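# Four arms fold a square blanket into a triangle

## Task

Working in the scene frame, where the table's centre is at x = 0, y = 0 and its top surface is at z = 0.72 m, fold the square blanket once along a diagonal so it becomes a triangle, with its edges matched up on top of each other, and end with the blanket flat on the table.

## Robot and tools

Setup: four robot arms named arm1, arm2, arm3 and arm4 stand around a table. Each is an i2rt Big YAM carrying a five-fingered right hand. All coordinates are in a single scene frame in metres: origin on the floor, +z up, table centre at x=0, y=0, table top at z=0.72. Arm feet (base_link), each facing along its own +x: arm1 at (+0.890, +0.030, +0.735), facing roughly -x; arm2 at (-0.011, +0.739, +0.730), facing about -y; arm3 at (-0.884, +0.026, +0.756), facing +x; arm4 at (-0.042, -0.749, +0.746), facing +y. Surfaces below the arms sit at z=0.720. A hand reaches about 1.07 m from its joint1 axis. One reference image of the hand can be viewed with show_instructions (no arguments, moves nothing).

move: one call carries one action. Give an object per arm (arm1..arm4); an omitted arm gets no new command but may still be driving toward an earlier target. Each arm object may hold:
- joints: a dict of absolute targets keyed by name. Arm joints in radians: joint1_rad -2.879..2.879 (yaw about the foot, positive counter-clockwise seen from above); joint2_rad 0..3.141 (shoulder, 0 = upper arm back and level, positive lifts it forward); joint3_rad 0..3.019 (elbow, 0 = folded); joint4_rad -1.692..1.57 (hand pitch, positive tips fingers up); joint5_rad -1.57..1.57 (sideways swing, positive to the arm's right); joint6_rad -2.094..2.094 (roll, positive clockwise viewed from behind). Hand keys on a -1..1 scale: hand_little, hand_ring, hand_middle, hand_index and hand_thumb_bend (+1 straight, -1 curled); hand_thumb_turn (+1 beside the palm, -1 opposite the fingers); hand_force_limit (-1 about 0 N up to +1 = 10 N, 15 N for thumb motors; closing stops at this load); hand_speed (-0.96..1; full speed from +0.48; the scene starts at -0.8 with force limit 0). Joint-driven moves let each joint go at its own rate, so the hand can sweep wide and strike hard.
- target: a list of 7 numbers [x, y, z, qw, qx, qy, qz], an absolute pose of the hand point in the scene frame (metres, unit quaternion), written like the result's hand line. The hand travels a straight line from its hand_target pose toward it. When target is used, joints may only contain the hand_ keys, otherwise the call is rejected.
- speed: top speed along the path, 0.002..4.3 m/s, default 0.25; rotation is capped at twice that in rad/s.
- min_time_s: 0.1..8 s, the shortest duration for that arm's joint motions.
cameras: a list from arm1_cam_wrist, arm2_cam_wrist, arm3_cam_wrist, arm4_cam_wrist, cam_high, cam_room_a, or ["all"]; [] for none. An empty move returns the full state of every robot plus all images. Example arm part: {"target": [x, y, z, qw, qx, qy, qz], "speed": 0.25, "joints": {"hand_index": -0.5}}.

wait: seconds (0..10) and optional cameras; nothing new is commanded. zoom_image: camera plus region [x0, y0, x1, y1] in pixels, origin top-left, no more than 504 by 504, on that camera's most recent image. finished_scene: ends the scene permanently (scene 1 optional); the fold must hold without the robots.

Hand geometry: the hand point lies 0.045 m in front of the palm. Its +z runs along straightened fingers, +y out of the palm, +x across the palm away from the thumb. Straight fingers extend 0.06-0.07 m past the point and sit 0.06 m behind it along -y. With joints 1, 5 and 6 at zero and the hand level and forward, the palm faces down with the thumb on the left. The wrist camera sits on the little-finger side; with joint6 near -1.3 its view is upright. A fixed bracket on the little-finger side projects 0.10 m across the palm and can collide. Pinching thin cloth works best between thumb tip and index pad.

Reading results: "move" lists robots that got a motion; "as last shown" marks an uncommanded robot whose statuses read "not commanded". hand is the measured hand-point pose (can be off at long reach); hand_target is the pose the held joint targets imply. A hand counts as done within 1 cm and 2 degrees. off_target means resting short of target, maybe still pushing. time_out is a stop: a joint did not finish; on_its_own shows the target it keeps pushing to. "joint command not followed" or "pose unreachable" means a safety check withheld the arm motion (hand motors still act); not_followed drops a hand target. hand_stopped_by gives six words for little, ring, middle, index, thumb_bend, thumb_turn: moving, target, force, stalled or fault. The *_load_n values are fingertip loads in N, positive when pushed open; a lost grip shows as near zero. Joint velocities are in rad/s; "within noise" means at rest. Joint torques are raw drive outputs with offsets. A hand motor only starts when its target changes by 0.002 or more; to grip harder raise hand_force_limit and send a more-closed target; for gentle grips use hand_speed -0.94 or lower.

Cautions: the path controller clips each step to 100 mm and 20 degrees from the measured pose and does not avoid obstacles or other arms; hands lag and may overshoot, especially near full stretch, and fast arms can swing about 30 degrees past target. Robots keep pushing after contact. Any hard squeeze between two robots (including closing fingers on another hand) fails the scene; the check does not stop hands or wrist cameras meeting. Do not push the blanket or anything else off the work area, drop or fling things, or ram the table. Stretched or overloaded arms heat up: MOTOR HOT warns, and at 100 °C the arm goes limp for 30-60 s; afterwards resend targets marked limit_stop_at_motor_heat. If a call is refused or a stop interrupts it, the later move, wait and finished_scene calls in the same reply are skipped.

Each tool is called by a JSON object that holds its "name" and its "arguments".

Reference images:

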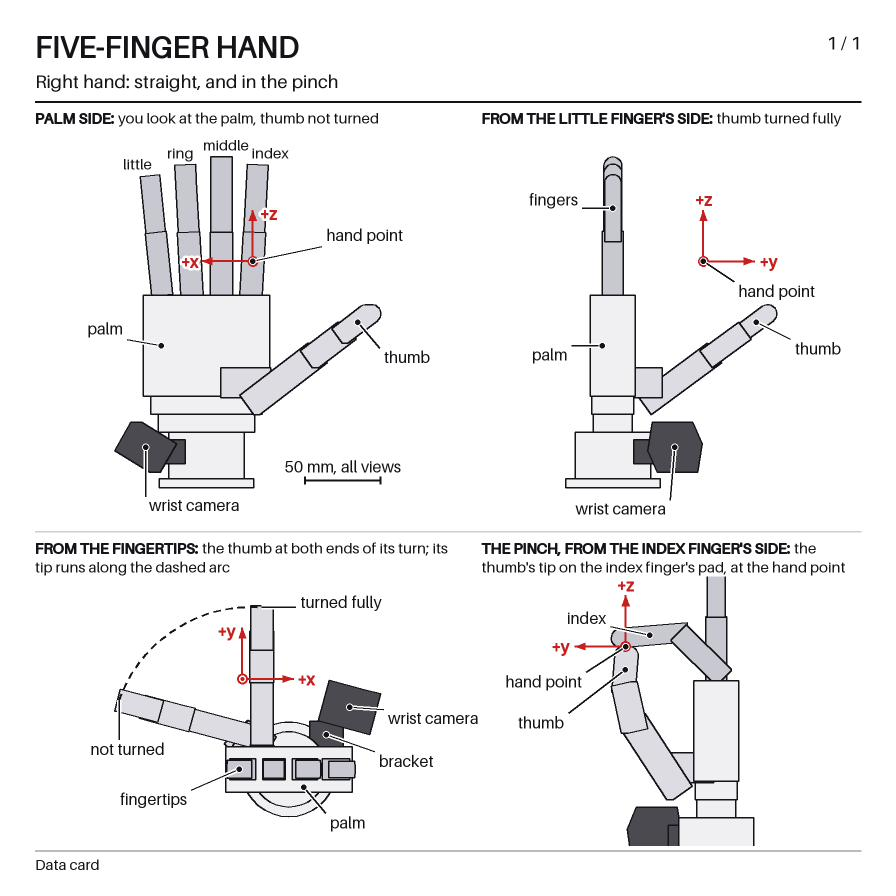

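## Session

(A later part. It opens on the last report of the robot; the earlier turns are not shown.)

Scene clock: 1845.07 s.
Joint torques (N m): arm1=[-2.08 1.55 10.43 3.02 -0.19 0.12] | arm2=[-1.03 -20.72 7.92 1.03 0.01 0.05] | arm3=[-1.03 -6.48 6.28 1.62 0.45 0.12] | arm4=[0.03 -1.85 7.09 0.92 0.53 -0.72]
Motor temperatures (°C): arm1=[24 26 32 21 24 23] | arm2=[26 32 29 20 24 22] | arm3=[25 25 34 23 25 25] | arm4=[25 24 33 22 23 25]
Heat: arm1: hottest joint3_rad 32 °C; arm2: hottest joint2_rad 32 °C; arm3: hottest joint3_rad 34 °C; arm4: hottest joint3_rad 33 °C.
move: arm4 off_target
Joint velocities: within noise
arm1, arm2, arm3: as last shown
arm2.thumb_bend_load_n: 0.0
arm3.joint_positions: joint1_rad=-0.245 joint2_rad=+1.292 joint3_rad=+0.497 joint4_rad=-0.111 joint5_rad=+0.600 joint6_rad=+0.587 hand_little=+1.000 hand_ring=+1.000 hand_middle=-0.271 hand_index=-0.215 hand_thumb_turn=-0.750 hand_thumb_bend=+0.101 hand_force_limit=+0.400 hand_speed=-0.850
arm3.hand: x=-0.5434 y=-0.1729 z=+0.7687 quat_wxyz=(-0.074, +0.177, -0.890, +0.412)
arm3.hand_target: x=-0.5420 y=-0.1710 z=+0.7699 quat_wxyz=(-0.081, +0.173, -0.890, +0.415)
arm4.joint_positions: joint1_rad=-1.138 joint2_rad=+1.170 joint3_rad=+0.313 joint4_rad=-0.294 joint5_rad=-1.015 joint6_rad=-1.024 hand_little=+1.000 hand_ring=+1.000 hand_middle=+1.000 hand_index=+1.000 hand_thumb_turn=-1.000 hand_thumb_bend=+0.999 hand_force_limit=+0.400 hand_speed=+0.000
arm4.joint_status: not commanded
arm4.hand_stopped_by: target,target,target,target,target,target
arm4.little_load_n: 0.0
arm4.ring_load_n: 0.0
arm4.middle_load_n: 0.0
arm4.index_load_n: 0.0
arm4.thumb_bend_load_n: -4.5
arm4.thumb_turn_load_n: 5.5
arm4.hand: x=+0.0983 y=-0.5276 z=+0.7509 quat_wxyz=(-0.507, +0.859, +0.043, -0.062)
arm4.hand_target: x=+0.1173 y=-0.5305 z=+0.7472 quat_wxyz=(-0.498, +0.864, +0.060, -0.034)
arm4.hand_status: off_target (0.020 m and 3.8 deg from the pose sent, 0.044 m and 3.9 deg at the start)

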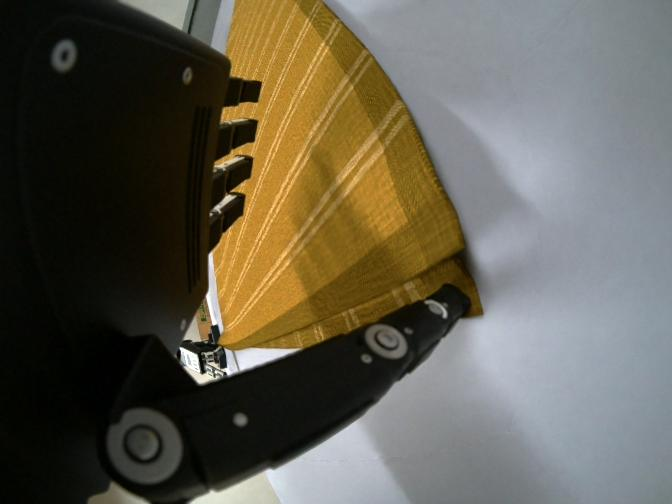

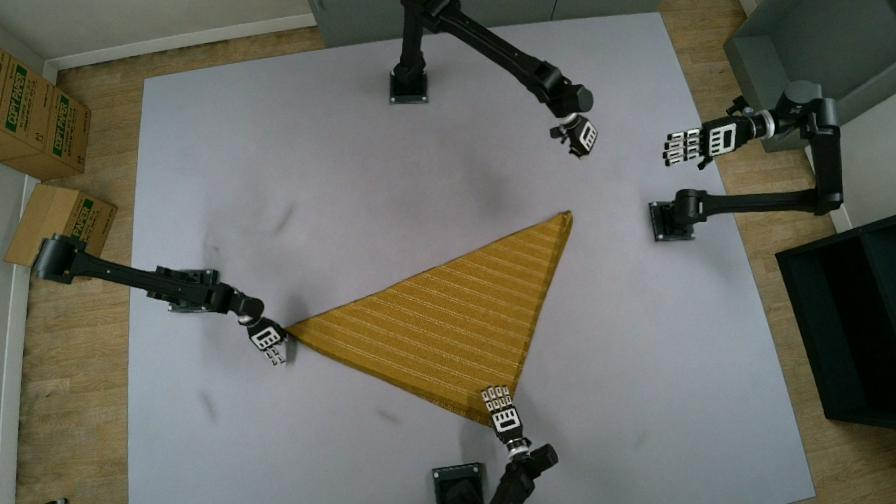

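{"name": "move", "arguments": {"arm4": {"target": [0.136, -0.540, 0.746, 0.49879, -0.8639, -0.06038, 0.03486], "speed": 0.05}}}

{"name": "move", "arguments": {"arm4": {"target": [0.122, -0.535, 0.80, 0.49879, -0.8639, -0.06038, 0.03486], "speed": 0.08}}}

{"name": "move", "arguments": {"arm4": {"target": [0.14, -0.53, 0.92, 0.49879, -0.8639, -0.06038, 0.03486], "speed": 0.2}, "cameras": ["arm4_cam_wrist", "cam_high"]}}

{"name": "zoom_image", "arguments": {"camera": "arm4_cam_wrist", "region": [360, 180, 600, 420]}}

{"name": "zoom_image", "arguments": {"camera": "cam_high", "region": [420, 360, 560, 450]}}

Scene clock: 1859.17 s.
Joint torques (N m): arm1=[-2.2 1.61 10.43 3.06 -0.19 0.15] | arm2=[-1.08 -20.72 7.97 1.09 0 0.04] | arm3=[-0.91 -6.65 6.34 1.5 0.48 0.1] | arm4=[-0.32 -2.67 7.36 0.8 0.52 -0.73]
Motor temperatures (°C): arm1=[24 26 32 21 24 22] | arm2=[26 32 29 20 24 22] | arm3=[25 25 33 23 25 25] | arm4=[25 24 32 22 23 25]
Heat: arm1: hottest joint3_rad 32 °C; arm2: hottest joint2_rad 32 °C; arm3: hottest joint3_rad 33 °C; arm4: hottest joint3_rad 32 °C.
move: arm4 off_target
Joint velocities: within noise
arm1, arm2: as last shown
arm3.joint_positions: joint1_rad=-0.245 joint2_rad=+1.292 joint3_rad=+0.497 joint4_rad=-0.108 joint5_rad=+0.600 joint6_rad=+0.589 hand_little=+1.000 hand_ring=+1.000 hand_middle=-0.271 hand_index=-0.215 hand_thumb_turn=-0.750 hand_thumb_bend=+0.101 hand_force_limit=+0.400 hand_speed=-0.850
arm3.joint_status: not commanded
arm3.hand_stopped_by: target,target,force,force,target,target
arm3.little_load_n: 0.0
arm3.ring_load_n: 0.0
arm3.middle_load_n: 5.5
arm3.index_load_n: 9.5
arm3.thumb_bend_load_n: 2.5
arm3.thumb_turn_load_n: 1.5
arm3.hand: x=-0.5426 y=-0.1732 z=+0.7694 quat_wxyz=(-0.076, +0.176, -0.890, +0.413)
arm3.hand_target: x=-0.5420 y=-0.1710 z=+0.7700 quat_wxyz=(-0.081, +0.173, -0.890, +0.415)
arm3.hand_status: not commanded
arm4.joint_positions: joint1_rad=-1.204 joint2_rad=+1.226 joint3_rad=+0.361 joint4_rad=-0.391 joint5_rad=-1.040 joint6_rad=-1.142 hand_little=+1.000 hand_ring=+1.000 hand_middle=+1.000 hand_index=+1.000 hand_thumb_turn=-1.000 hand_thumb_bend=+0.999 hand_force_limit=+0.400 hand_speed=+0.000
arm4.joint_status: not commanded
arm4.hand_stopped_by: target,target,target,target,target,target
arm4.little_load_n: 0.0
arm4.ring_load_n: 0.0
arm4.middle_load_n: 0.0
arm4.index_load_n: 0.0
arm4.thumb_bend_load_n: -6.5
arm4.thumb_turn_load_n: 5.5
arm4.hand: x=+0.1142 y=-0.5367 z=+0.7507 quat_wxyz=(-0.507, +0.858, +0.043, -0.063)
arm4.hand_target: x=+0.1352 y=-0.5406 z=+0.7472 quat_wxyz=(-0.498, +0.864, +0.059, -0.034)
arm4.hand_status: off_target (0.023 m and 4.0 deg from the pose sent, 0.040 m and 3.8 deg at the start)
pictures: none

Scene clock: 1860.57 s.
Joint torques (N m): arm1=[-2.32 1.61 10.44 2.96 -0.19 0.12] | arm2=[-1.2 -20.37 7.9 1.1 0 0.04] | arm3=[-1.49 -6.53 6.45 1.48 0.47 0.16] | arm4=[1.73 -3.43 9.8 0.59 -0.54 0.08]
Motor temperatures (°C): arm1=[24 26 32 21 24 22] | arm2=[26 32 29 20 24 22] | arm3=[25 25 33 23 25 25] | arm4=[25 24 32 22 23 25]
Heat: arm1: hottest joint3_rad 32 °C; arm2: hottest joint2_rad 32 °C; arm3: hottest joint3_rad 33 °C; arm4: hottest joint3_rad 32 °C.
move: arm4 off_target
Joint velocities: within noise
arm1, arm2, arm3: as last shown
arm3.index_load_n: 9.0
arm3.thumb_turn_load_n: 1.0
arm3.hand: x=-0.5427 y=-0.1732 z=+0.7694 quat_wxyz=(-0.075, +0.176, -0.890, +0.413)
arm3.hand_target: x=-0.5421 y=-0.1710 z=+0.7700 quat_wxyz=(-0.080, +0.173, -0.890, +0.415)
arm4.joint_positions: joint1_rad=-1.190 joint2_rad=+1.040 joint3_rad=+0.383 joint4_rad=-0.572 joint5_rad=-1.001 joint6_rad=-1.141 hand_little=+1.000 hand_ring=+1.000 hand_middle=+1.000 hand_index=+1.000 hand_thumb_turn=-1.000 hand_thumb_bend=+1.000 hand_force_limit=+0.400 hand_speed=+0.000
arm4.joint_status: not commanded
arm4.hand_stopped_by: target,target,target,target,target,target
arm4.little_load_n: 0.0
arm4.ring_load_n: 0.0
arm4.middle_load_n: 0.0
arm4.index_load_n: 0.0
arm4.thumb_bend_load_n: 0.0
arm4.thumb_turn_load_n: 0.0
arm4.hand: x=+0.1068 y=-0.5423 z=+0.7847 quat_wxyz=(-0.495, +0.866, +0.051, -0.048)
arm4.hand_target: x=+0.1215 y=-0.5351 z=+0.8000 quat_wxyz=(-0.499, +0.864, +0.060, -0.035)
arm4.hand_status: off_target (0.023 m and 1.9 deg from the pose sent, 0.050 m and 4.0 deg at the start)
pictures: none

Scene clock: 1861.97 s.
Joint torques (N m): arm1=[-2.43 1.85 10.51 3 -0.19 0.12] | arm2=[-0.91 -20.78 7.97 1.05 0 0.04] | arm3=[-1.08 -6.3 6.46 1.55 0.49 0.15] | arm4=[0.62 -2.73 11.21 0.4 -0.72 -0.11]
Motor temperatures (°C): arm1=[24 26 32 21 24 22] | arm2=[26 32 29 20 24 22] | arm3=[25 25 33 23 25 25] | arm4=[25 24 33 22 23 25]
Heat: arm1: hottest joint3_rad 32 °C; arm2: hottest joint2_rad 32 °C; arm3: hottest joint3_rad 33 °C; arm4: hottest joint3_rad 33 °C.
move: arm4 off_target
Joint velocities: within noise
arm1, arm2, arm3: as last shown
arm4.joint_positions: joint1_rad=-1.182 joint2_rad=+0.916 joint3_rad=+0.658 joint4_rad=-0.977 joint5_rad=-0.998 joint6_rad=-1.132 hand_little=+1.000 hand_ring=+1.000 hand_middle=+1.000 hand_index=+1.000 hand_thumb_turn=-1.000 hand_thumb_bend=+1.000 hand_force_limit=+0.400 hand_speed=+0.000
arm4.joint_status: not commanded
arm4.hand_stopped_by: target,target,target,target,target,target
arm4.little_load_n: 0.0
arm4.ring_load_n: 0.0
arm4.middle_load_n: 0.0
arm4.index_load_n: 0.0
arm4.thumb_bend_load_n: 0.0
arm4.thumb_turn_load_n: 0.0
arm4.hand: x=+0.1262 y=-0.5336 z=+0.9010 quat_wxyz=(-0.493, +0.867, +0.050, -0.054)
arm4.hand_target: x=+0.1394 y=-0.5301 z=+0.9197 quat_wxyz=(-0.499, +0.864, +0.060, -0.035)
arm4.hand_status: off_target (0.024 m and 2.6 deg from the pose sent, 0.140 m and 1.9 deg at the start)

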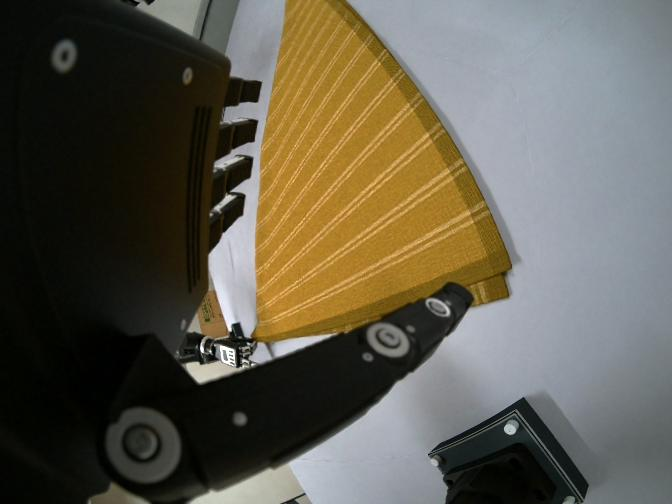

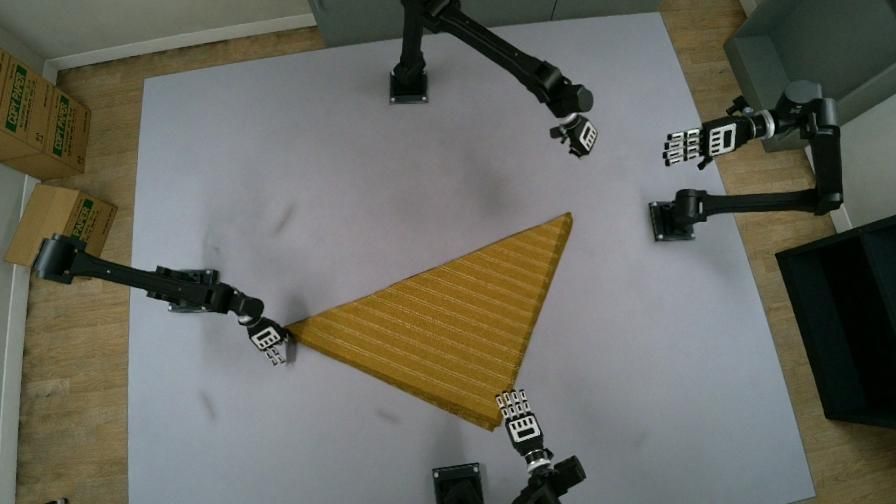

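Scaled by 2.100 from the camera's image (finer frame: 960x720).

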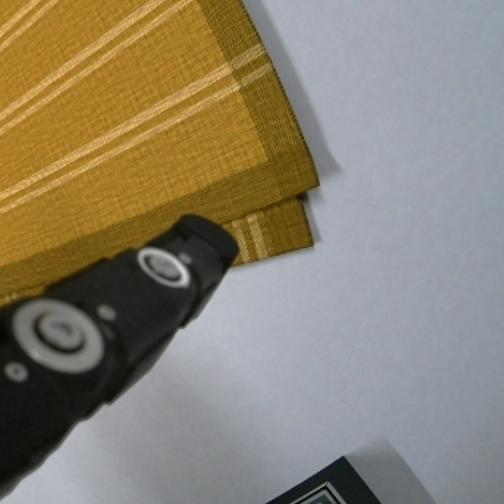

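Scaled by 3.600.

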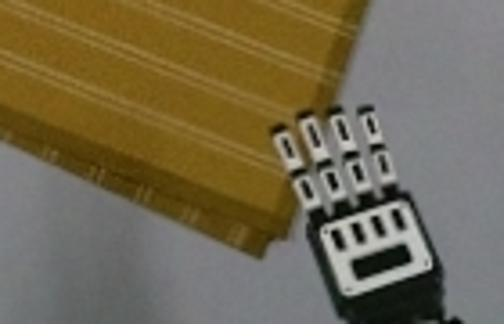

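{"name": "move", "arguments": {"cameras": ["cam_high", "arm3_cam_wrist", "cam_room_a"]}}

Scene clock: 1876.97 s.
Joint torques (N m): arm1=[-2.37 1.67 10.54 3.04 -0.2 0.11] | arm2=[-1.2 -20.54 7.88 1.14 0 0.05] | arm3=[-0.62 -6.53 6.32 1.5 0.44 0.13] | arm4=[0.67 -3.72 11.11 0.53 -0.69 -0.15]
Motor temperatures (°C): arm1=[24 26 32 21 24 22] | arm2=[26 32 29 20 24 22] | arm3=[25 25 33 23 25 25] | arm4=[25 24 35 22 23 25]
Heat: arm1: hottest joint3_rad 32 °C; arm2: hottest joint2_rad 32 °C; arm3: hottest joint3_rad 33 °C; arm4: hottest joint3_rad 35 °C.
Joint velocities: within noise
arm1.joint_positions: joint1_rad=-0.225 joint2_rad=+0.645 joint3_rad=+1.432 joint4_rad=-1.154 joint5_rad=-0.283 joint6_rad=-1.069 hand_little=+1.000 hand_ring=+1.000 hand_middle=+1.000 hand_index=+1.000 hand_thumb_turn=+1.000 hand_thumb_bend=+1.000 hand_force_limit=+0.000 hand_speed=-0.800
arm1.joint_status: not commanded
arm1.hand_stopped_by: target,target,target,target,target,target
arm1.little_load_n: 0.0
arm1.ring_load_n: 0.0
arm1.middle_load_n: 0.0
arm1.index_load_n: -0.5
arm1.thumb_bend_load_n: 0.0
arm1.thumb_turn_load_n: 0.0
arm1.hand: x=+0.6381 y=+0.0969 z=+1.2699 quat_wxyz=(-0.551, +0.255, +0.778, -0.164) (m; scene frame)
arm1.hand_target: x=+0.6396 y=+0.0964 z=+1.2821 quat_wxyz=(-0.562, +0.251, +0.771, -0.163) (m; scene frame)
arm1.hand_status: not commanded
arm2.joint_positions: joint1_rad=+0.859 joint2_rad=+1.763 joint3_rad=+1.778 joint4_rad=-0.695 joint5_rad=-0.090 joint6_rad=-0.102 hand_little=-0.900 hand_ring=-0.900 hand_middle=-0.150 hand_index=-0.150 hand_thumb_turn=-1.000 hand_thumb_bend=+1.000 hand_force_limit=+0.300 hand_speed=-0.700
arm2.joint_status: not commanded
arm2.hand_stopped_by: target,target,target,target,target,target
arm2.little_load_n: 0.0
arm2.ring_load_n: 0.0
arm2.middle_load_n: 0.0
arm2.index_load_n: 0.0
arm2.thumb_bend_load_n: 0.0
arm2.thumb_turn_load_n: 0.0
arm2.hand: x=+0.4988 y=+0.2442 z=+1.0097 quat_wxyz=(-0.179, +0.387, -0.814, +0.395) (m; scene frame)
arm2.hand_target: x=+0.5000 y=+0.2501 z=+1.0001 quat_wxyz=(-0.179, +0.384, -0.821, +0.383) (m; scene frame)
arm2.hand_status: not commanded
arm3.joint_positions: joint1_rad=-0.245 joint2_rad=+1.292 joint3_rad=+0.497 joint4_rad=-0.108 joint5_rad=+0.600 joint6_rad=+0.589 hand_little=+1.000 hand_ring=+1.000 hand_middle=-0.271 hand_index=-0.215 hand_thumb_turn=-0.750 hand_thumb_bend=+0.101 hand_force_limit=+0.400 hand_speed=-0.850
arm3.joint_status: not commanded
arm3.hand_stopped_by: target,target,force,force,target,target
arm3.little_load_n: 0.0
arm3.ring_load_n: 0.0
arm3.middle_load_n: 5.5
arm3.index_load_n: 9.0
arm3.thumb_bend_load_n: 2.5
arm3.thumb_turn_load_n: 1.0
arm3.hand: x=-0.5427 y=-0.1732 z=+0.7694 quat_wxyz=(-0.075, +0.176, -0.890, +0.413) (m; scene frame)
arm3.hand_target: x=-0.5421 y=-0.1710 z=+0.7700 quat_wxyz=(-0.080, +0.173, -0.890, +0.415) (m; scene frame)
arm3.hand_status: not commanded
arm4.joint_positions: joint1_rad=-1.182 joint2_rad=+0.916 joint3_rad=+0.658 joint4_rad=-0.977 joint5_rad=-0.998 joint6_rad=-1.133 hand_little=+1.000 hand_ring=+1.000 hand_middle=+1.000 hand_index=+1.000 hand_thumb_turn=-1.000 hand_thumb_bend=+1.000 hand_force_limit=+0.400 hand_speed=+0.000
arm4.joint_status: not commanded
arm4.hand_stopped_by: target,target,target,target,target,target
arm4.little_load_n: 0.0
arm4.ring_load_n: 0.0
arm4.middle_load_n: 0.0
arm4.index_load_n: 0.0
arm4.thumb_bend_load_n: 0.0
arm4.thumb_turn_load_n: 0.0
arm4.hand: x=+0.1262 y=-0.5336 z=+0.9010 quat_wxyz=(-0.493, +0.867, +0.050, -0.054) (m; scene frame)
arm4.hand_target: x=+0.1393 y=-0.5302 z=+0.9197 quat_wxyz=(-0.499, +0.864, +0.060, -0.035) (m; scene frame)
arm4.hand_status: off_target (0.024 m and 2.6 deg from the pose sent, 0.140 m and 1.9 deg at the start)
pictures: arm3_cam_wrist, cam_high, cam_room_a

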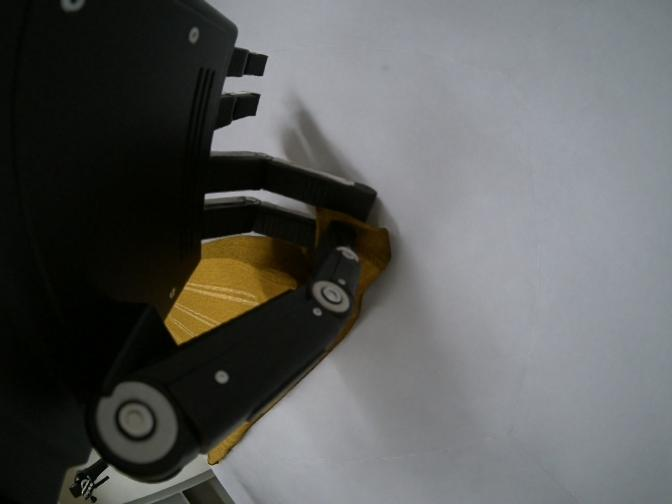

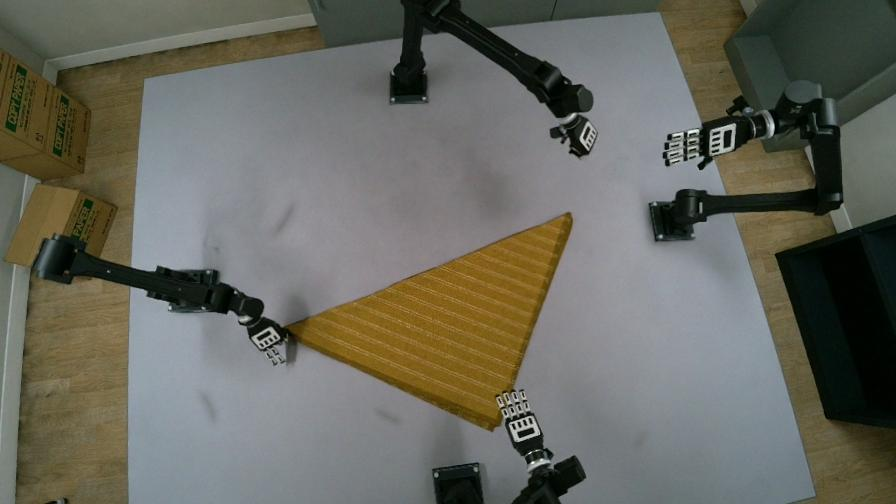

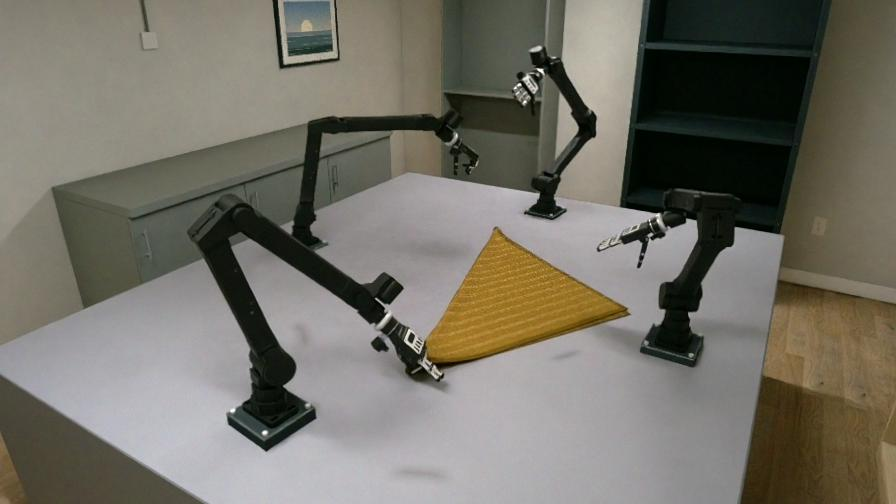

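{"name": "zoom_image", "arguments": {"camera": "cam_high", "region": [400, 340, 560, 450]}}

{"name": "zoom_image", "arguments": {"camera": "cam_room_a", "region": [380, 220, 660, 400]}}

{"name": "zoom_image", "arguments": {"camera": "cam_high", "region": [230, 280, 390, 390]}}

Scaled by 3.150.

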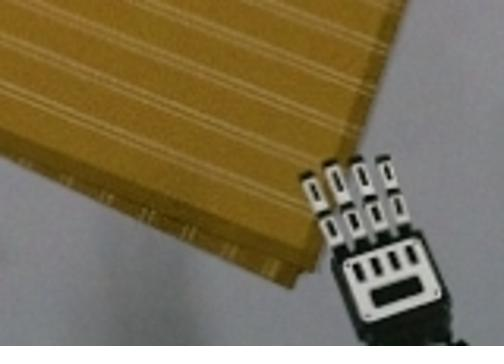

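Scaled by 1.800.

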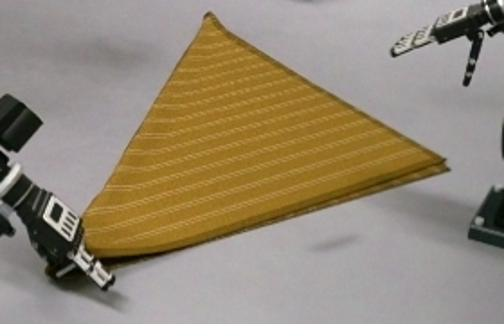

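Scaled by 3.150.

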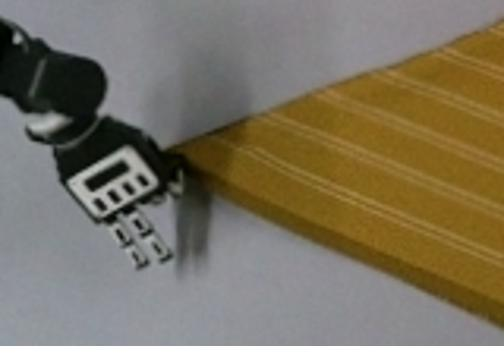

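{"name": "move", "arguments": {"arm4": {"target": [0.05, -0.52, 0.86, 0.49879, -0.8639, -0.06038, 0.03486], "speed": 0.15}, "cameras": []}}

{"name": "move", "arguments": {"arm4": {"target": [0.0525, -0.519, 0.785, 0.49879, -0.8639, -0.06038, 0.03486], "speed": 0.1}, "cameras": ["cam_high", "arm4_cam_wrist"]}}

{"name": "zoom_image", "arguments": {"camera": "cam_high", "region": [430, 380, 550, 460]}}

Scene clock: 1903.13 s.
Joint torques (N m): arm1=[-2.32 1.67 10.43 2.96 -0.18 0.11] | arm2=[-0.79 -20.78 7.91 0.99 0.01 0.06] | arm3=[-0.38 -6.48 6.28 1.55 0.46 0.11] | arm4=[2.32 0.09 7.64 2.02 -0.44 0.04]
Motor temperatures (°C): arm1=[24 26 32 21 24 22] | arm2=[26 31 29 20 24 22] | arm3=[25 25 33 23 25 25] | arm4=[25 24 36 22 23 25]
Heat: arm1: hottest joint3_rad 32 °C; arm2: hottest joint2_rad 31 °C; arm3: hottest joint3_rad 33 °C; arm4: hottest joint3_rad 36 °C.
move: arm4 done
Joint velocities: within noise
arm1, arm2, arm3: as last shown
arm1.index_load_n: 0.0
arm4.joint_positions: joint1_rad=-0.955 joint2_rad=+0.624 joint3_rad=+0.402 joint4_rad=-0.706 joint5_rad=-0.881 joint6_rad=-0.793 hand_little=+1.000 hand_ring=+1.000 hand_middle=+1.000 hand_index=+1.000 hand_thumb_turn=-1.000 hand_thumb_bend=+1.000 hand_force_limit=+0.400 hand_speed=+0.000
arm4.joint_status: not commanded
arm4.hand_stopped_by: target,target,target,target,target,target
arm4.little_load_n: 0.0
arm4.ring_load_n: 0.0
arm4.middle_load_n: 0.0
arm4.index_load_n: 0.0
arm4.thumb_bend_load_n: 0.0
arm4.thumb_turn_load_n: 0.0
arm4.hand: x=+0.0502 y=-0.5225 z=+0.8595 quat_wxyz=(-0.495, +0.866, +0.056, -0.039)
arm4.hand_target: x=+0.0500 y=-0.5201 z=+0.8601 quat_wxyz=(-0.499, +0.864, +0.060, -0.035)
arm4.hand_status: done (0.003 m and 0.8 deg from the pose sent, 0.088 m and 2.6 deg at the start)

Scene clock: 1904.67 s.
Joint torques (N m): arm1=[-2.2 1.55 10.48 2.99 -0.2 0.11] | arm2=[-0.97 -20.6 7.95 1.09 0.01 0.04] | arm3=[-0.91 -6.71 6.24 1.54 0.44 0.14] | arm4=[1.73 0.21 6.89 2.07 -0.46 -0.01]
Motor temperatures (°C): arm1=[24 26 32 21 24 22] | arm2=[26 31 29 20 24 22] | arm3=[25 25 33 23 25 25] | arm4=[25 24 36 22 23 25]
Heat: arm1: hottest joint3_rad 32 °C; arm2: hottest joint2_rad 31 °C; arm3: hottest joint3_rad 33 °C; arm4: hottest joint3_rad 36 °C.
move: arm4 done
Joint velocities: within noise
arm1, arm2, arm3: as last shown
arm3.index_load_n: 9.5
arm4.joint_positions: joint1_rad=-0.955 joint2_rad=+0.781 joint3_rad=+0.241 joint4_rad=-0.382 joint5_rad=-0.882 joint6_rad=-0.795 hand_little=+1.000 hand_ring=+1.000 hand_middle=+1.000 hand_index=+1.000 hand_thumb_turn=-1.000 hand_thumb_bend=+1.000 hand_force_limit=+0.400 hand_speed=+0.000
arm4.joint_status: not commanded
arm4.hand_stopped_by: target,target,target,target,target,target
arm4.little_load_n: 0.0
arm4.ring_load_n: 0.0
arm4.middle_load_n: 0.0
arm4.index_load_n: 0.0
arm4.thumb_bend_load_n: 0.0
arm4.thumb_turn_load_n: 0.5
arm4.hand: x=+0.0520 y=-0.5206 z=+0.7862 quat_wxyz=(-0.497, +0.865, +0.058, -0.036)
arm4.hand_target: x=+0.0525 y=-0.5191 z=+0.7851 quat_wxyz=(-0.499, +0.864, +0.060, -0.035)
arm4.hand_status: done (0.002 m and 0.4 deg from the pose sent, 0.075 m and 0.8 deg at the start)
pictures: arm4_cam_wrist, cam_high

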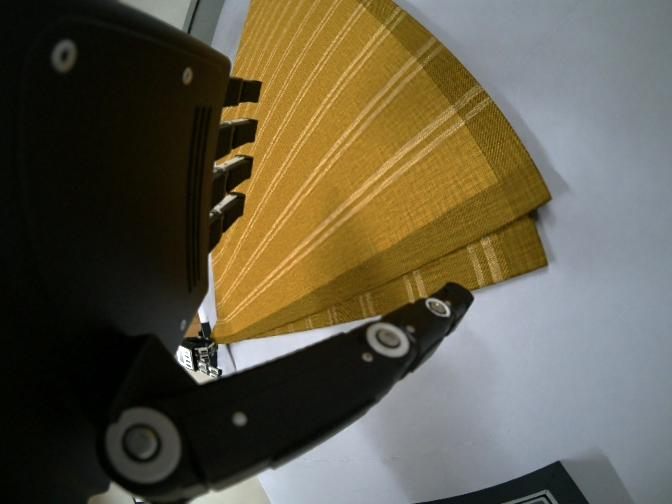

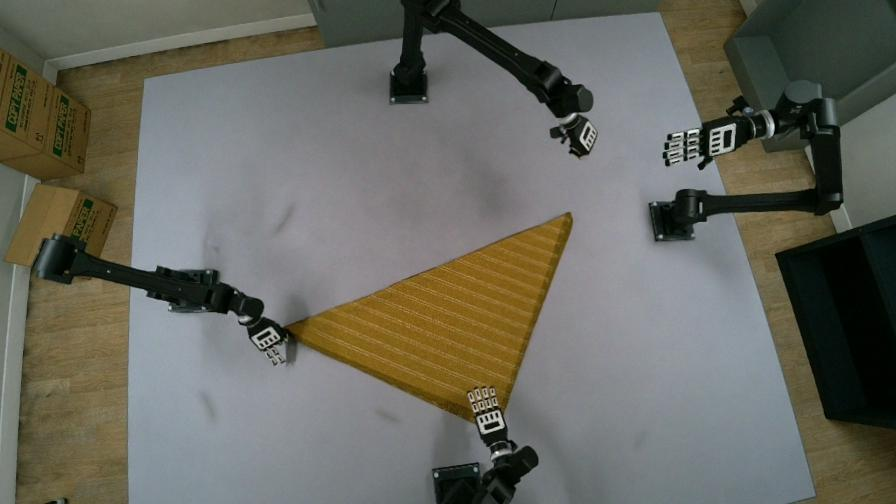

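Scaled by 4.200.

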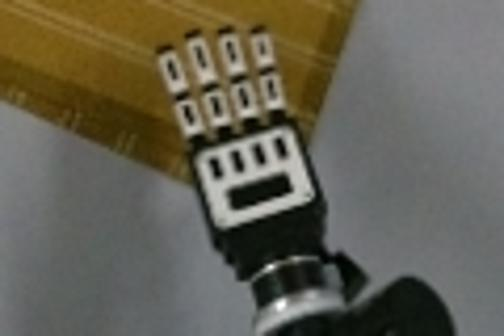

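{"name": "move", "arguments": {"arm4": {"target": [0.0605, -0.516, 0.757, 0.49879, -0.8639, -0.06038, 0.03486], "speed": 0.06}, "cameras": ["arm4_cam_wrist"]}}

Scene clock: 1913.60 s.
Joint torques (N m): arm1=[-2.49 1.67 10.5 2.93 -0.19 0.13] | arm2=[-0.85 -20.72 7.92 1.02 0 0.07] | arm3=[-1.08 -6.65 6.34 1.42 0.47 0.14] | arm4=[0.62 -0.79 6.02 1.89 -0.65 -0.09]
Motor temperatures (°C): arm1=[24 26 32 21 24 22] | arm2=[26 31 29 20 24 22] | arm3=[25 25 33 23 25 25] | arm4=[25 24 35 22 23 25]
Heat: arm1: hottest joint3_rad 32 °C; arm2: hottest joint2_rad 31 °C; arm3: hottest joint3_rad 33 °C; arm4: hottest joint3_rad 35 °C.
move: arm4 done
Joint velocities: within noise
arm1, arm2, arm3: as last shown
arm1.index_load_n: -0.5
arm3.index_load_n: 9.0
arm3.thumb_bend_load_n: 3.0
arm3.thumb_turn_load_n: 1.5
arm4.joint_positions: joint1_rad=-0.957 joint2_rad=+0.941 joint3_rad=+0.211 joint4_rad=-0.203 joint5_rad=-0.885 joint6_rad=-0.802 hand_little=+1.000 hand_ring=+1.000 hand_middle=+1.000 hand_index=+1.000 hand_thumb_turn=-1.000 hand_thumb_bend=+1.000 hand_force_limit=+0.400 hand_speed=+0.000
arm4.joint_status: not commanded
arm4.hand_stopped_by: target,target,target,target,target,target
arm4.little_load_n: 0.0
arm4.ring_load_n: 0.0
arm4.middle_load_n: 0.0
arm4.index_load_n: 0.0
arm4.thumb_bend_load_n: 0.0
arm4.thumb_turn_load_n: 0.0
arm4.hand: x=+0.0585 y=-0.5163 z=+0.7583 quat_wxyz=(-0.496, +0.866, +0.058, -0.039)
arm4.hand_target: x=+0.0604 y=-0.5161 z=+0.7571 quat_wxyz=(-0.499, +0.864, +0.060, -0.035)
arm4.hand_status: done (0.002 m and 0.7 deg from the pose sent, 0.031 m and 0.4 deg at the start)

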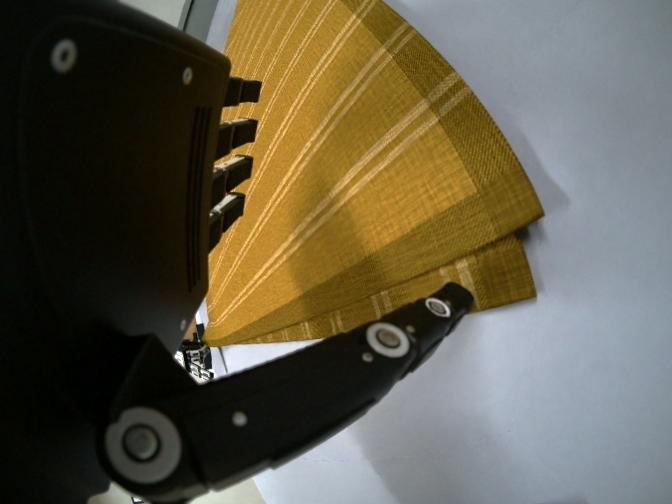

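{"name": "move", "arguments": {"arm4": {"target": [0.0605, -0.516, 0.743, 0.49879, -0.8639, -0.06038, 0.03486], "speed": 0.05}, "cameras": []}}

{"name": "move", "arguments": {"arm4": {"target": [0.0855, -0.502, 0.743, 0.49879, -0.8639, -0.06038, 0.03486], "speed": 0.05}, "cameras": ["cam_high", "arm4_cam_wrist"]}}

{"name": "zoom_image", "arguments": {"camera": "cam_high", "region": [430, 380, 550, 460]}}

Scene clock: 1918.60 s.
Joint torques (N m): arm1=[-2.14 1.73 10.41 2.99 -0.18 0.11] | arm2=[-1.32 -20.66 7.88 1.03 0 0.05] | arm3=[-1.03 -6.71 6.35 1.58 0.45 0.12] | arm4=[0.79 -0.38 4.93 2.07 -0.17 -0.19]
Motor temperatures (°C): arm1=[24 26 32 21 24 22] | arm2=[26 31 29 20 24 22] | arm3=[25 25 33 23 25 25] | arm4=[25 24 35 22 23 25]
Heat: arm1: hottest joint3_rad 32 °C; arm2: hottest joint2_rad 31 °C; arm3: hottest joint3_rad 33 °C; arm4: hottest joint3_rad 35 °C.
move: arm4 done
Joint velocities: within noise
arm1, arm2, arm3: as last shown
arm1.index_load_n: 0.0
arm2.little_load_n: -0.5
arm3.middle_load_n: 6.0
arm3.thumb_bend_load_n: 2.5
arm3.thumb_turn_load_n: 1.0
arm4.joint_positions: joint1_rad=-0.957 joint2_rad=+0.996 joint3_rad=+0.199 joint4_rad=-0.116 joint5_rad=-0.897 joint6_rad=-0.793 hand_little=+1.000 hand_ring=+1.000 hand_middle=+1.000 hand_index=+1.000 hand_thumb_turn=-1.000 hand_thumb_bend=+1.000 hand_force_limit=+0.400 hand_speed=+0.000
arm4.joint_status: not commanded
arm4.hand_stopped_by: target,target,target,target,target,target
arm4.little_load_n: 0.0
arm4.ring_load_n: 0.0
arm4.middle_load_n: 0.0
arm4.index_load_n: 0.0
arm4.thumb_bend_load_n: 0.5
arm4.thumb_turn_load_n: 2.0
arm4.hand: x=+0.0607 y=-0.5123 z=+0.7514 quat_wxyz=(-0.503, +0.861, +0.060, -0.039)
arm4.hand_target: x=+0.0602 y=-0.5164 z=+0.7434 quat_wxyz=(-0.499, +0.864, +0.060, -0.035)
arm4.hand_status: done (0.009 m and 0.7 deg from the pose sent, 0.015 m and 0.7 deg at the start)

Scene clock: 1919.77 s.
Joint torques (N m): arm1=[-2.08 1.79 10.45 3.04 -0.18 0.11] | arm2=[-1.14 -20.89 7.97 1.06 0.02 0.03] | arm3=[-0.62 -6.42 6.32 1.51 0.44 0.14] | arm4=[0.21 -0.5 6.38 2.09 0.5 -0.59]
Motor temperatures (°C): arm1=[24 26 32 21 24 22] | arm2=[26 31 29 20 24 22] | arm3=[25 25 33 23 25 25] | arm4=[25 24 34 22 23 25]
Heat: arm1: hottest joint3_rad 32 °C; arm2: hottest joint2_rad 31 °C; arm3: hottest joint3_rad 33 °C; arm4: hottest joint3_rad 34 °C.
move: arm4 off_target
Joint velocities: within noise
arm1, arm2, arm3: as last shown
arm1.ring_load_n: -0.5
arm1.thumb_bend_load_n: -0.5
arm2.little_load_n: 0.0
arm3.middle_load_n: 5.5
arm3.thumb_turn_load_n: 1.5
arm4.joint_positions: joint1_rad=-0.966 joint2_rad=+1.102 joint3_rad=+0.244 joint4_rad=-0.080 joint5_rad=-0.920 joint6_rad=-0.772 hand_little=+1.000 hand_ring=+1.000 hand_middle=+1.000 hand_index=+1.000 hand_thumb_turn=-1.000 hand_thumb_bend=+1.000 hand_force_limit=+0.400 hand_speed=+0.000
arm4.joint_status: not commanded
arm4.hand_stopped_by: target,target,target,target,target,target
arm4.little_load_n: 0.0
arm4.ring_load_n: 0.0
arm4.middle_load_n: -0.5
arm4.index_load_n: 0.0
arm4.thumb_bend_load_n: 0.5
arm4.thumb_turn_load_n: 5.5
arm4.hand: x=+0.0715 y=-0.5024 z=+0.7508 quat_wxyz=(-0.504, +0.860, +0.046, -0.058)
arm4.hand_target: x=+0.0850 y=-0.5030 z=+0.7443 quat_wxyz=(-0.498, +0.864, +0.060, -0.035)
arm4.hand_status: off_target (0.016 m and 3.2 deg from the pose sent, 0.028 m and 0.7 deg at the start)
pictures: arm4_cam_wrist, cam_high

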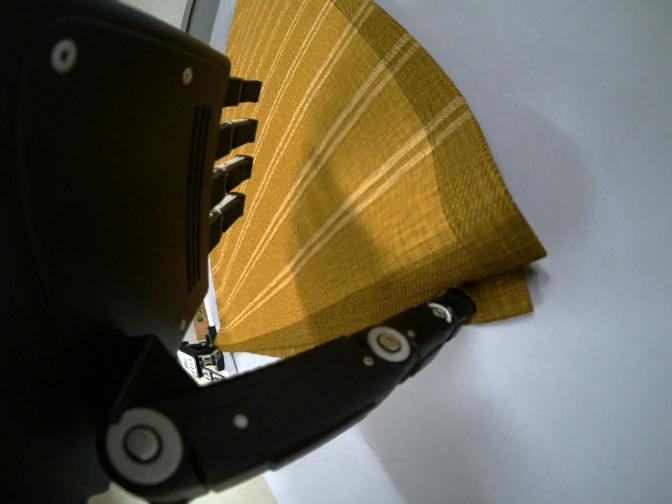

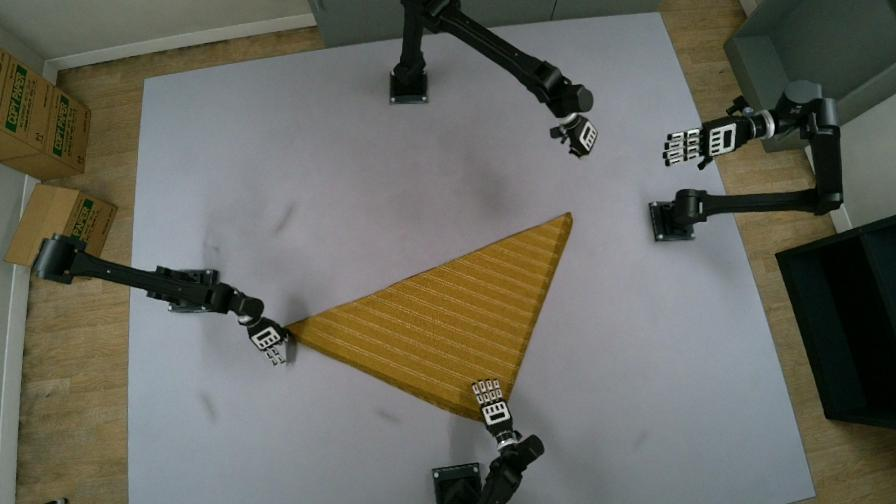

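Scaled by 4.200.

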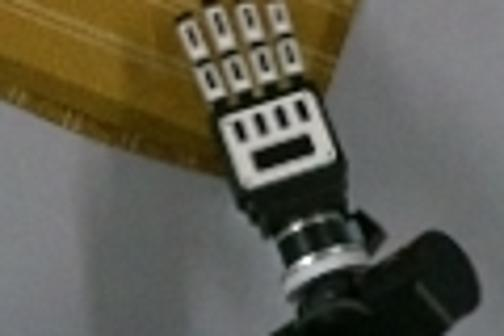

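{"name": "move", "arguments": {"arm4": {"target": [0.0715, -0.5024, 0.80, 0.49879, -0.8639, -0.06038, 0.03486], "speed": 0.08}, "cameras": ["cam_high", "arm4_cam_wrist", "cam_room_a"]}}

{"name": "zoom_image", "arguments": {"camera": "cam_room_a", "region": [380, 220, 660, 400]}}

{"name": "zoom_image", "arguments": {"camera": "arm4_cam_wrist", "region": [380, 180, 600, 340]}}

Scene clock: 1925.57 s.
Joint torques (N m): arm1=[-2.49 1.79 10.44 2.97 -0.19 0.12] | arm2=[-0.85 -20.95 7.92 0.96 0.01 0.04] | arm3=[-1.03 -6.18 6.28 1.65 0.43 0.15] | arm4=[1.61 -1.61 10.3 1.09 -0.4 -0.02]
Motor temperatures (°C): arm1=[24 26 32 21 24 22] | arm2=[26 31 29 20 24 22] | arm3=[25 25 33 23 25 25] | arm4=[25 24 34 22 23 25]
Heat: arm1: hottest joint3_rad 32 °C; arm2: hottest joint2_rad 31 °C; arm3: hottest joint3_rad 33 °C; arm4: hottest joint3_rad 34 °C.
move: arm4 off_target
Joint velocities: within noise
arm1, arm2, arm3: as last shown
arm1.ring_load_n: 0.0
arm1.middle_load_n: -0.5
arm1.thumb_bend_load_n: 0.0
arm3.thumb_turn_load_n: 1.0
arm4.joint_positions: joint1_rad=-0.940 joint2_rad=+0.871 joint3_rad=+0.262 joint4_rad=-0.332 joint5_rad=-0.874 joint6_rad=-0.776 hand_little=+1.000 hand_ring=+1.000 hand_middle=+1.000 hand_index=+1.000 hand_thumb_turn=-1.000 hand_thumb_bend=+1.000 hand_force_limit=+0.400 hand_speed=+0.000
arm4.joint_status: not commanded
arm4.hand_stopped_by: target,target,target,target,target,target
arm4.little_load_n: 0.0
arm4.ring_load_n: 0.0
arm4.middle_load_n: 0.0
arm4.index_load_n: 0.0
arm4.thumb_bend_load_n: 0.5
arm4.thumb_turn_load_n: -0.5
arm4.hand: x=+0.0573 y=-0.5134 z=+0.7807 quat_wxyz=(-0.490, +0.869, +0.051, -0.050)
arm4.hand_target: x=+0.0709 y=-0.5026 z=+0.7998 quat_wxyz=(-0.499, +0.864, +0.060, -0.035)
arm4.hand_status: off_target (0.026 m and 2.3 deg from the pose sent, 0.049 m and 3.2 deg at the start)
pictures: arm4_cam_wrist, cam_high, cam_room_a

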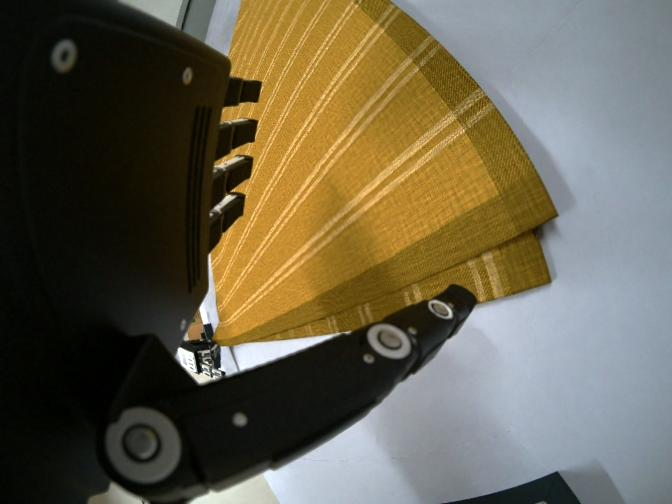

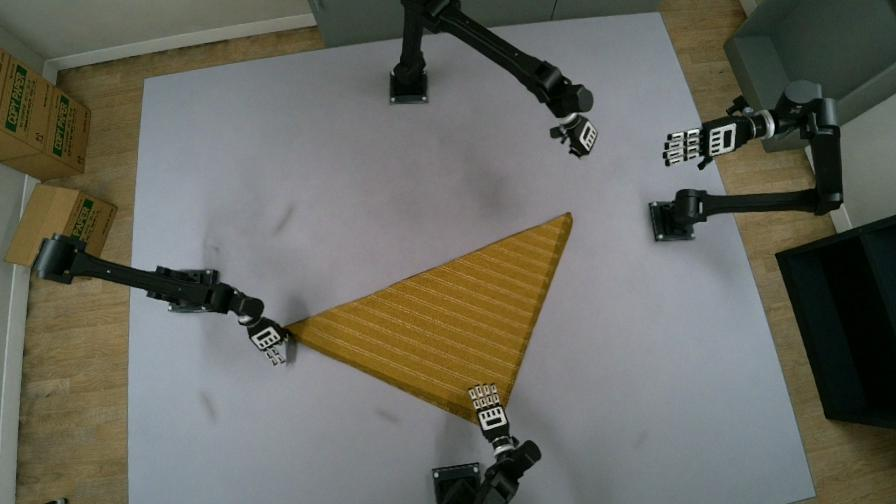

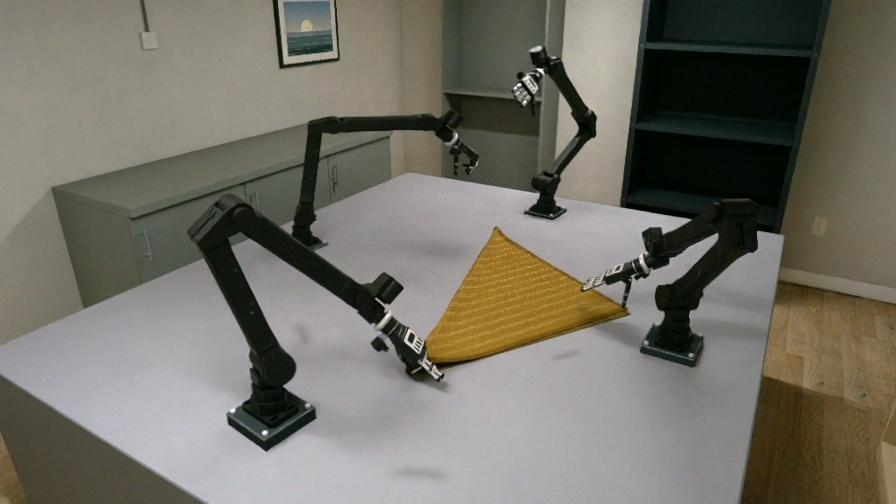

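Scaled by 1.800.

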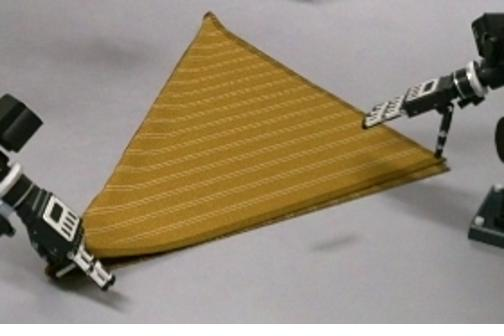

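Scaled by 2.291 from the camera's image (finer frame: 960x720).

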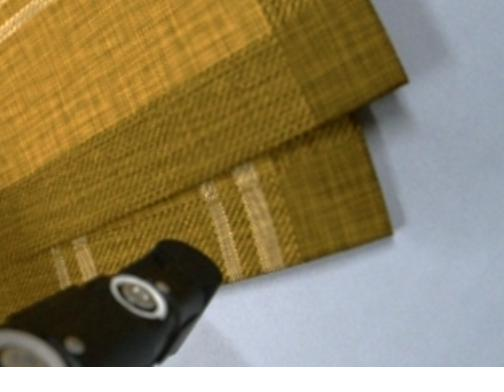

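{"name": "move", "arguments": {"arm4": {"target": [0.063, -0.514, 0.757, 0.49879, -0.8639, -0.06038, 0.03486], "speed": 0.06}, "cameras": ["arm4_cam_wrist"]}}

Scene clock: 1936.97 s.
Joint torques (N m): arm1=[-2.02 1.67 10.48 2.97 -0.2 0.1] | arm2=[-0.62 -20.89 7.87 1.09 0 0.05] | arm3=[-0.79 -6.07 6.46 1.59 0.41 0.12] | arm4=[1.03 -1.32 5.75 1.91 -0.62 -0.13]
Motor temperatures (°C): arm1=[24 26 32 21 24 22] | arm2=[26 31 29 20 24 22] | arm3=[25 25 33 23 25 25] | arm4=[25 24 34 22 23 25]
Heat: arm1: hottest joint3_rad 32 °C; arm2: hottest joint2_rad 31 °C; arm3: hottest joint3_rad 33 °C; arm4: hottest joint3_rad 34 °C.
move: arm4 done
Joint velocities: within noise
arm1, arm2, arm3: as last shown
arm1.middle_load_n: 0.0
arm3.thumb_turn_load_n: 1.5
arm4.joint_positions: joint1_rad=-0.952 joint2_rad=+0.956 joint3_rad=+0.216 joint4_rad=-0.192 joint5_rad=-0.883 joint6_rad=-0.797 hand_little=+1.000 hand_ring=+1.000 hand_middle=+1.000 hand_index=+1.000 hand_thumb_turn=-1.000 hand_thumb_bend=+1.000 hand_force_limit=+0.400 hand_speed=+0.000
arm4.joint_status: not commanded
arm4.hand_stopped_by: target,target,target,target,target,target
arm4.little_load_n: 0.0
arm4.ring_load_n: 0.0
arm4.middle_load_n: 0.0
arm4.index_load_n: 0.0
arm4.thumb_bend_load_n: 0.0
arm4.thumb_turn_load_n: 0.0
arm4.hand: x=+0.0596 y=-0.5141 z=+0.7580 quat_wxyz=(-0.495, +0.866, +0.058, -0.041)
arm4.hand_target: x=+0.0629 y=-0.5141 z=+0.7571 quat_wxyz=(-0.499, +0.864, +0.060, -0.035)
arm4.hand_status: done (0.004 m and 0.9 deg from the pose sent, 0.024 m and 2.3 deg at the start)

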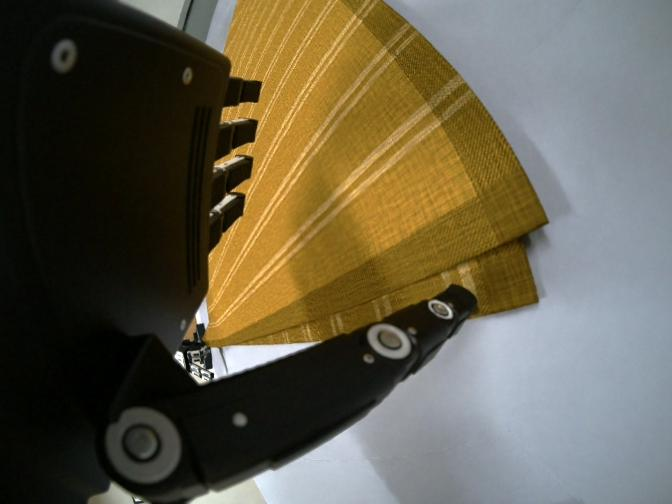

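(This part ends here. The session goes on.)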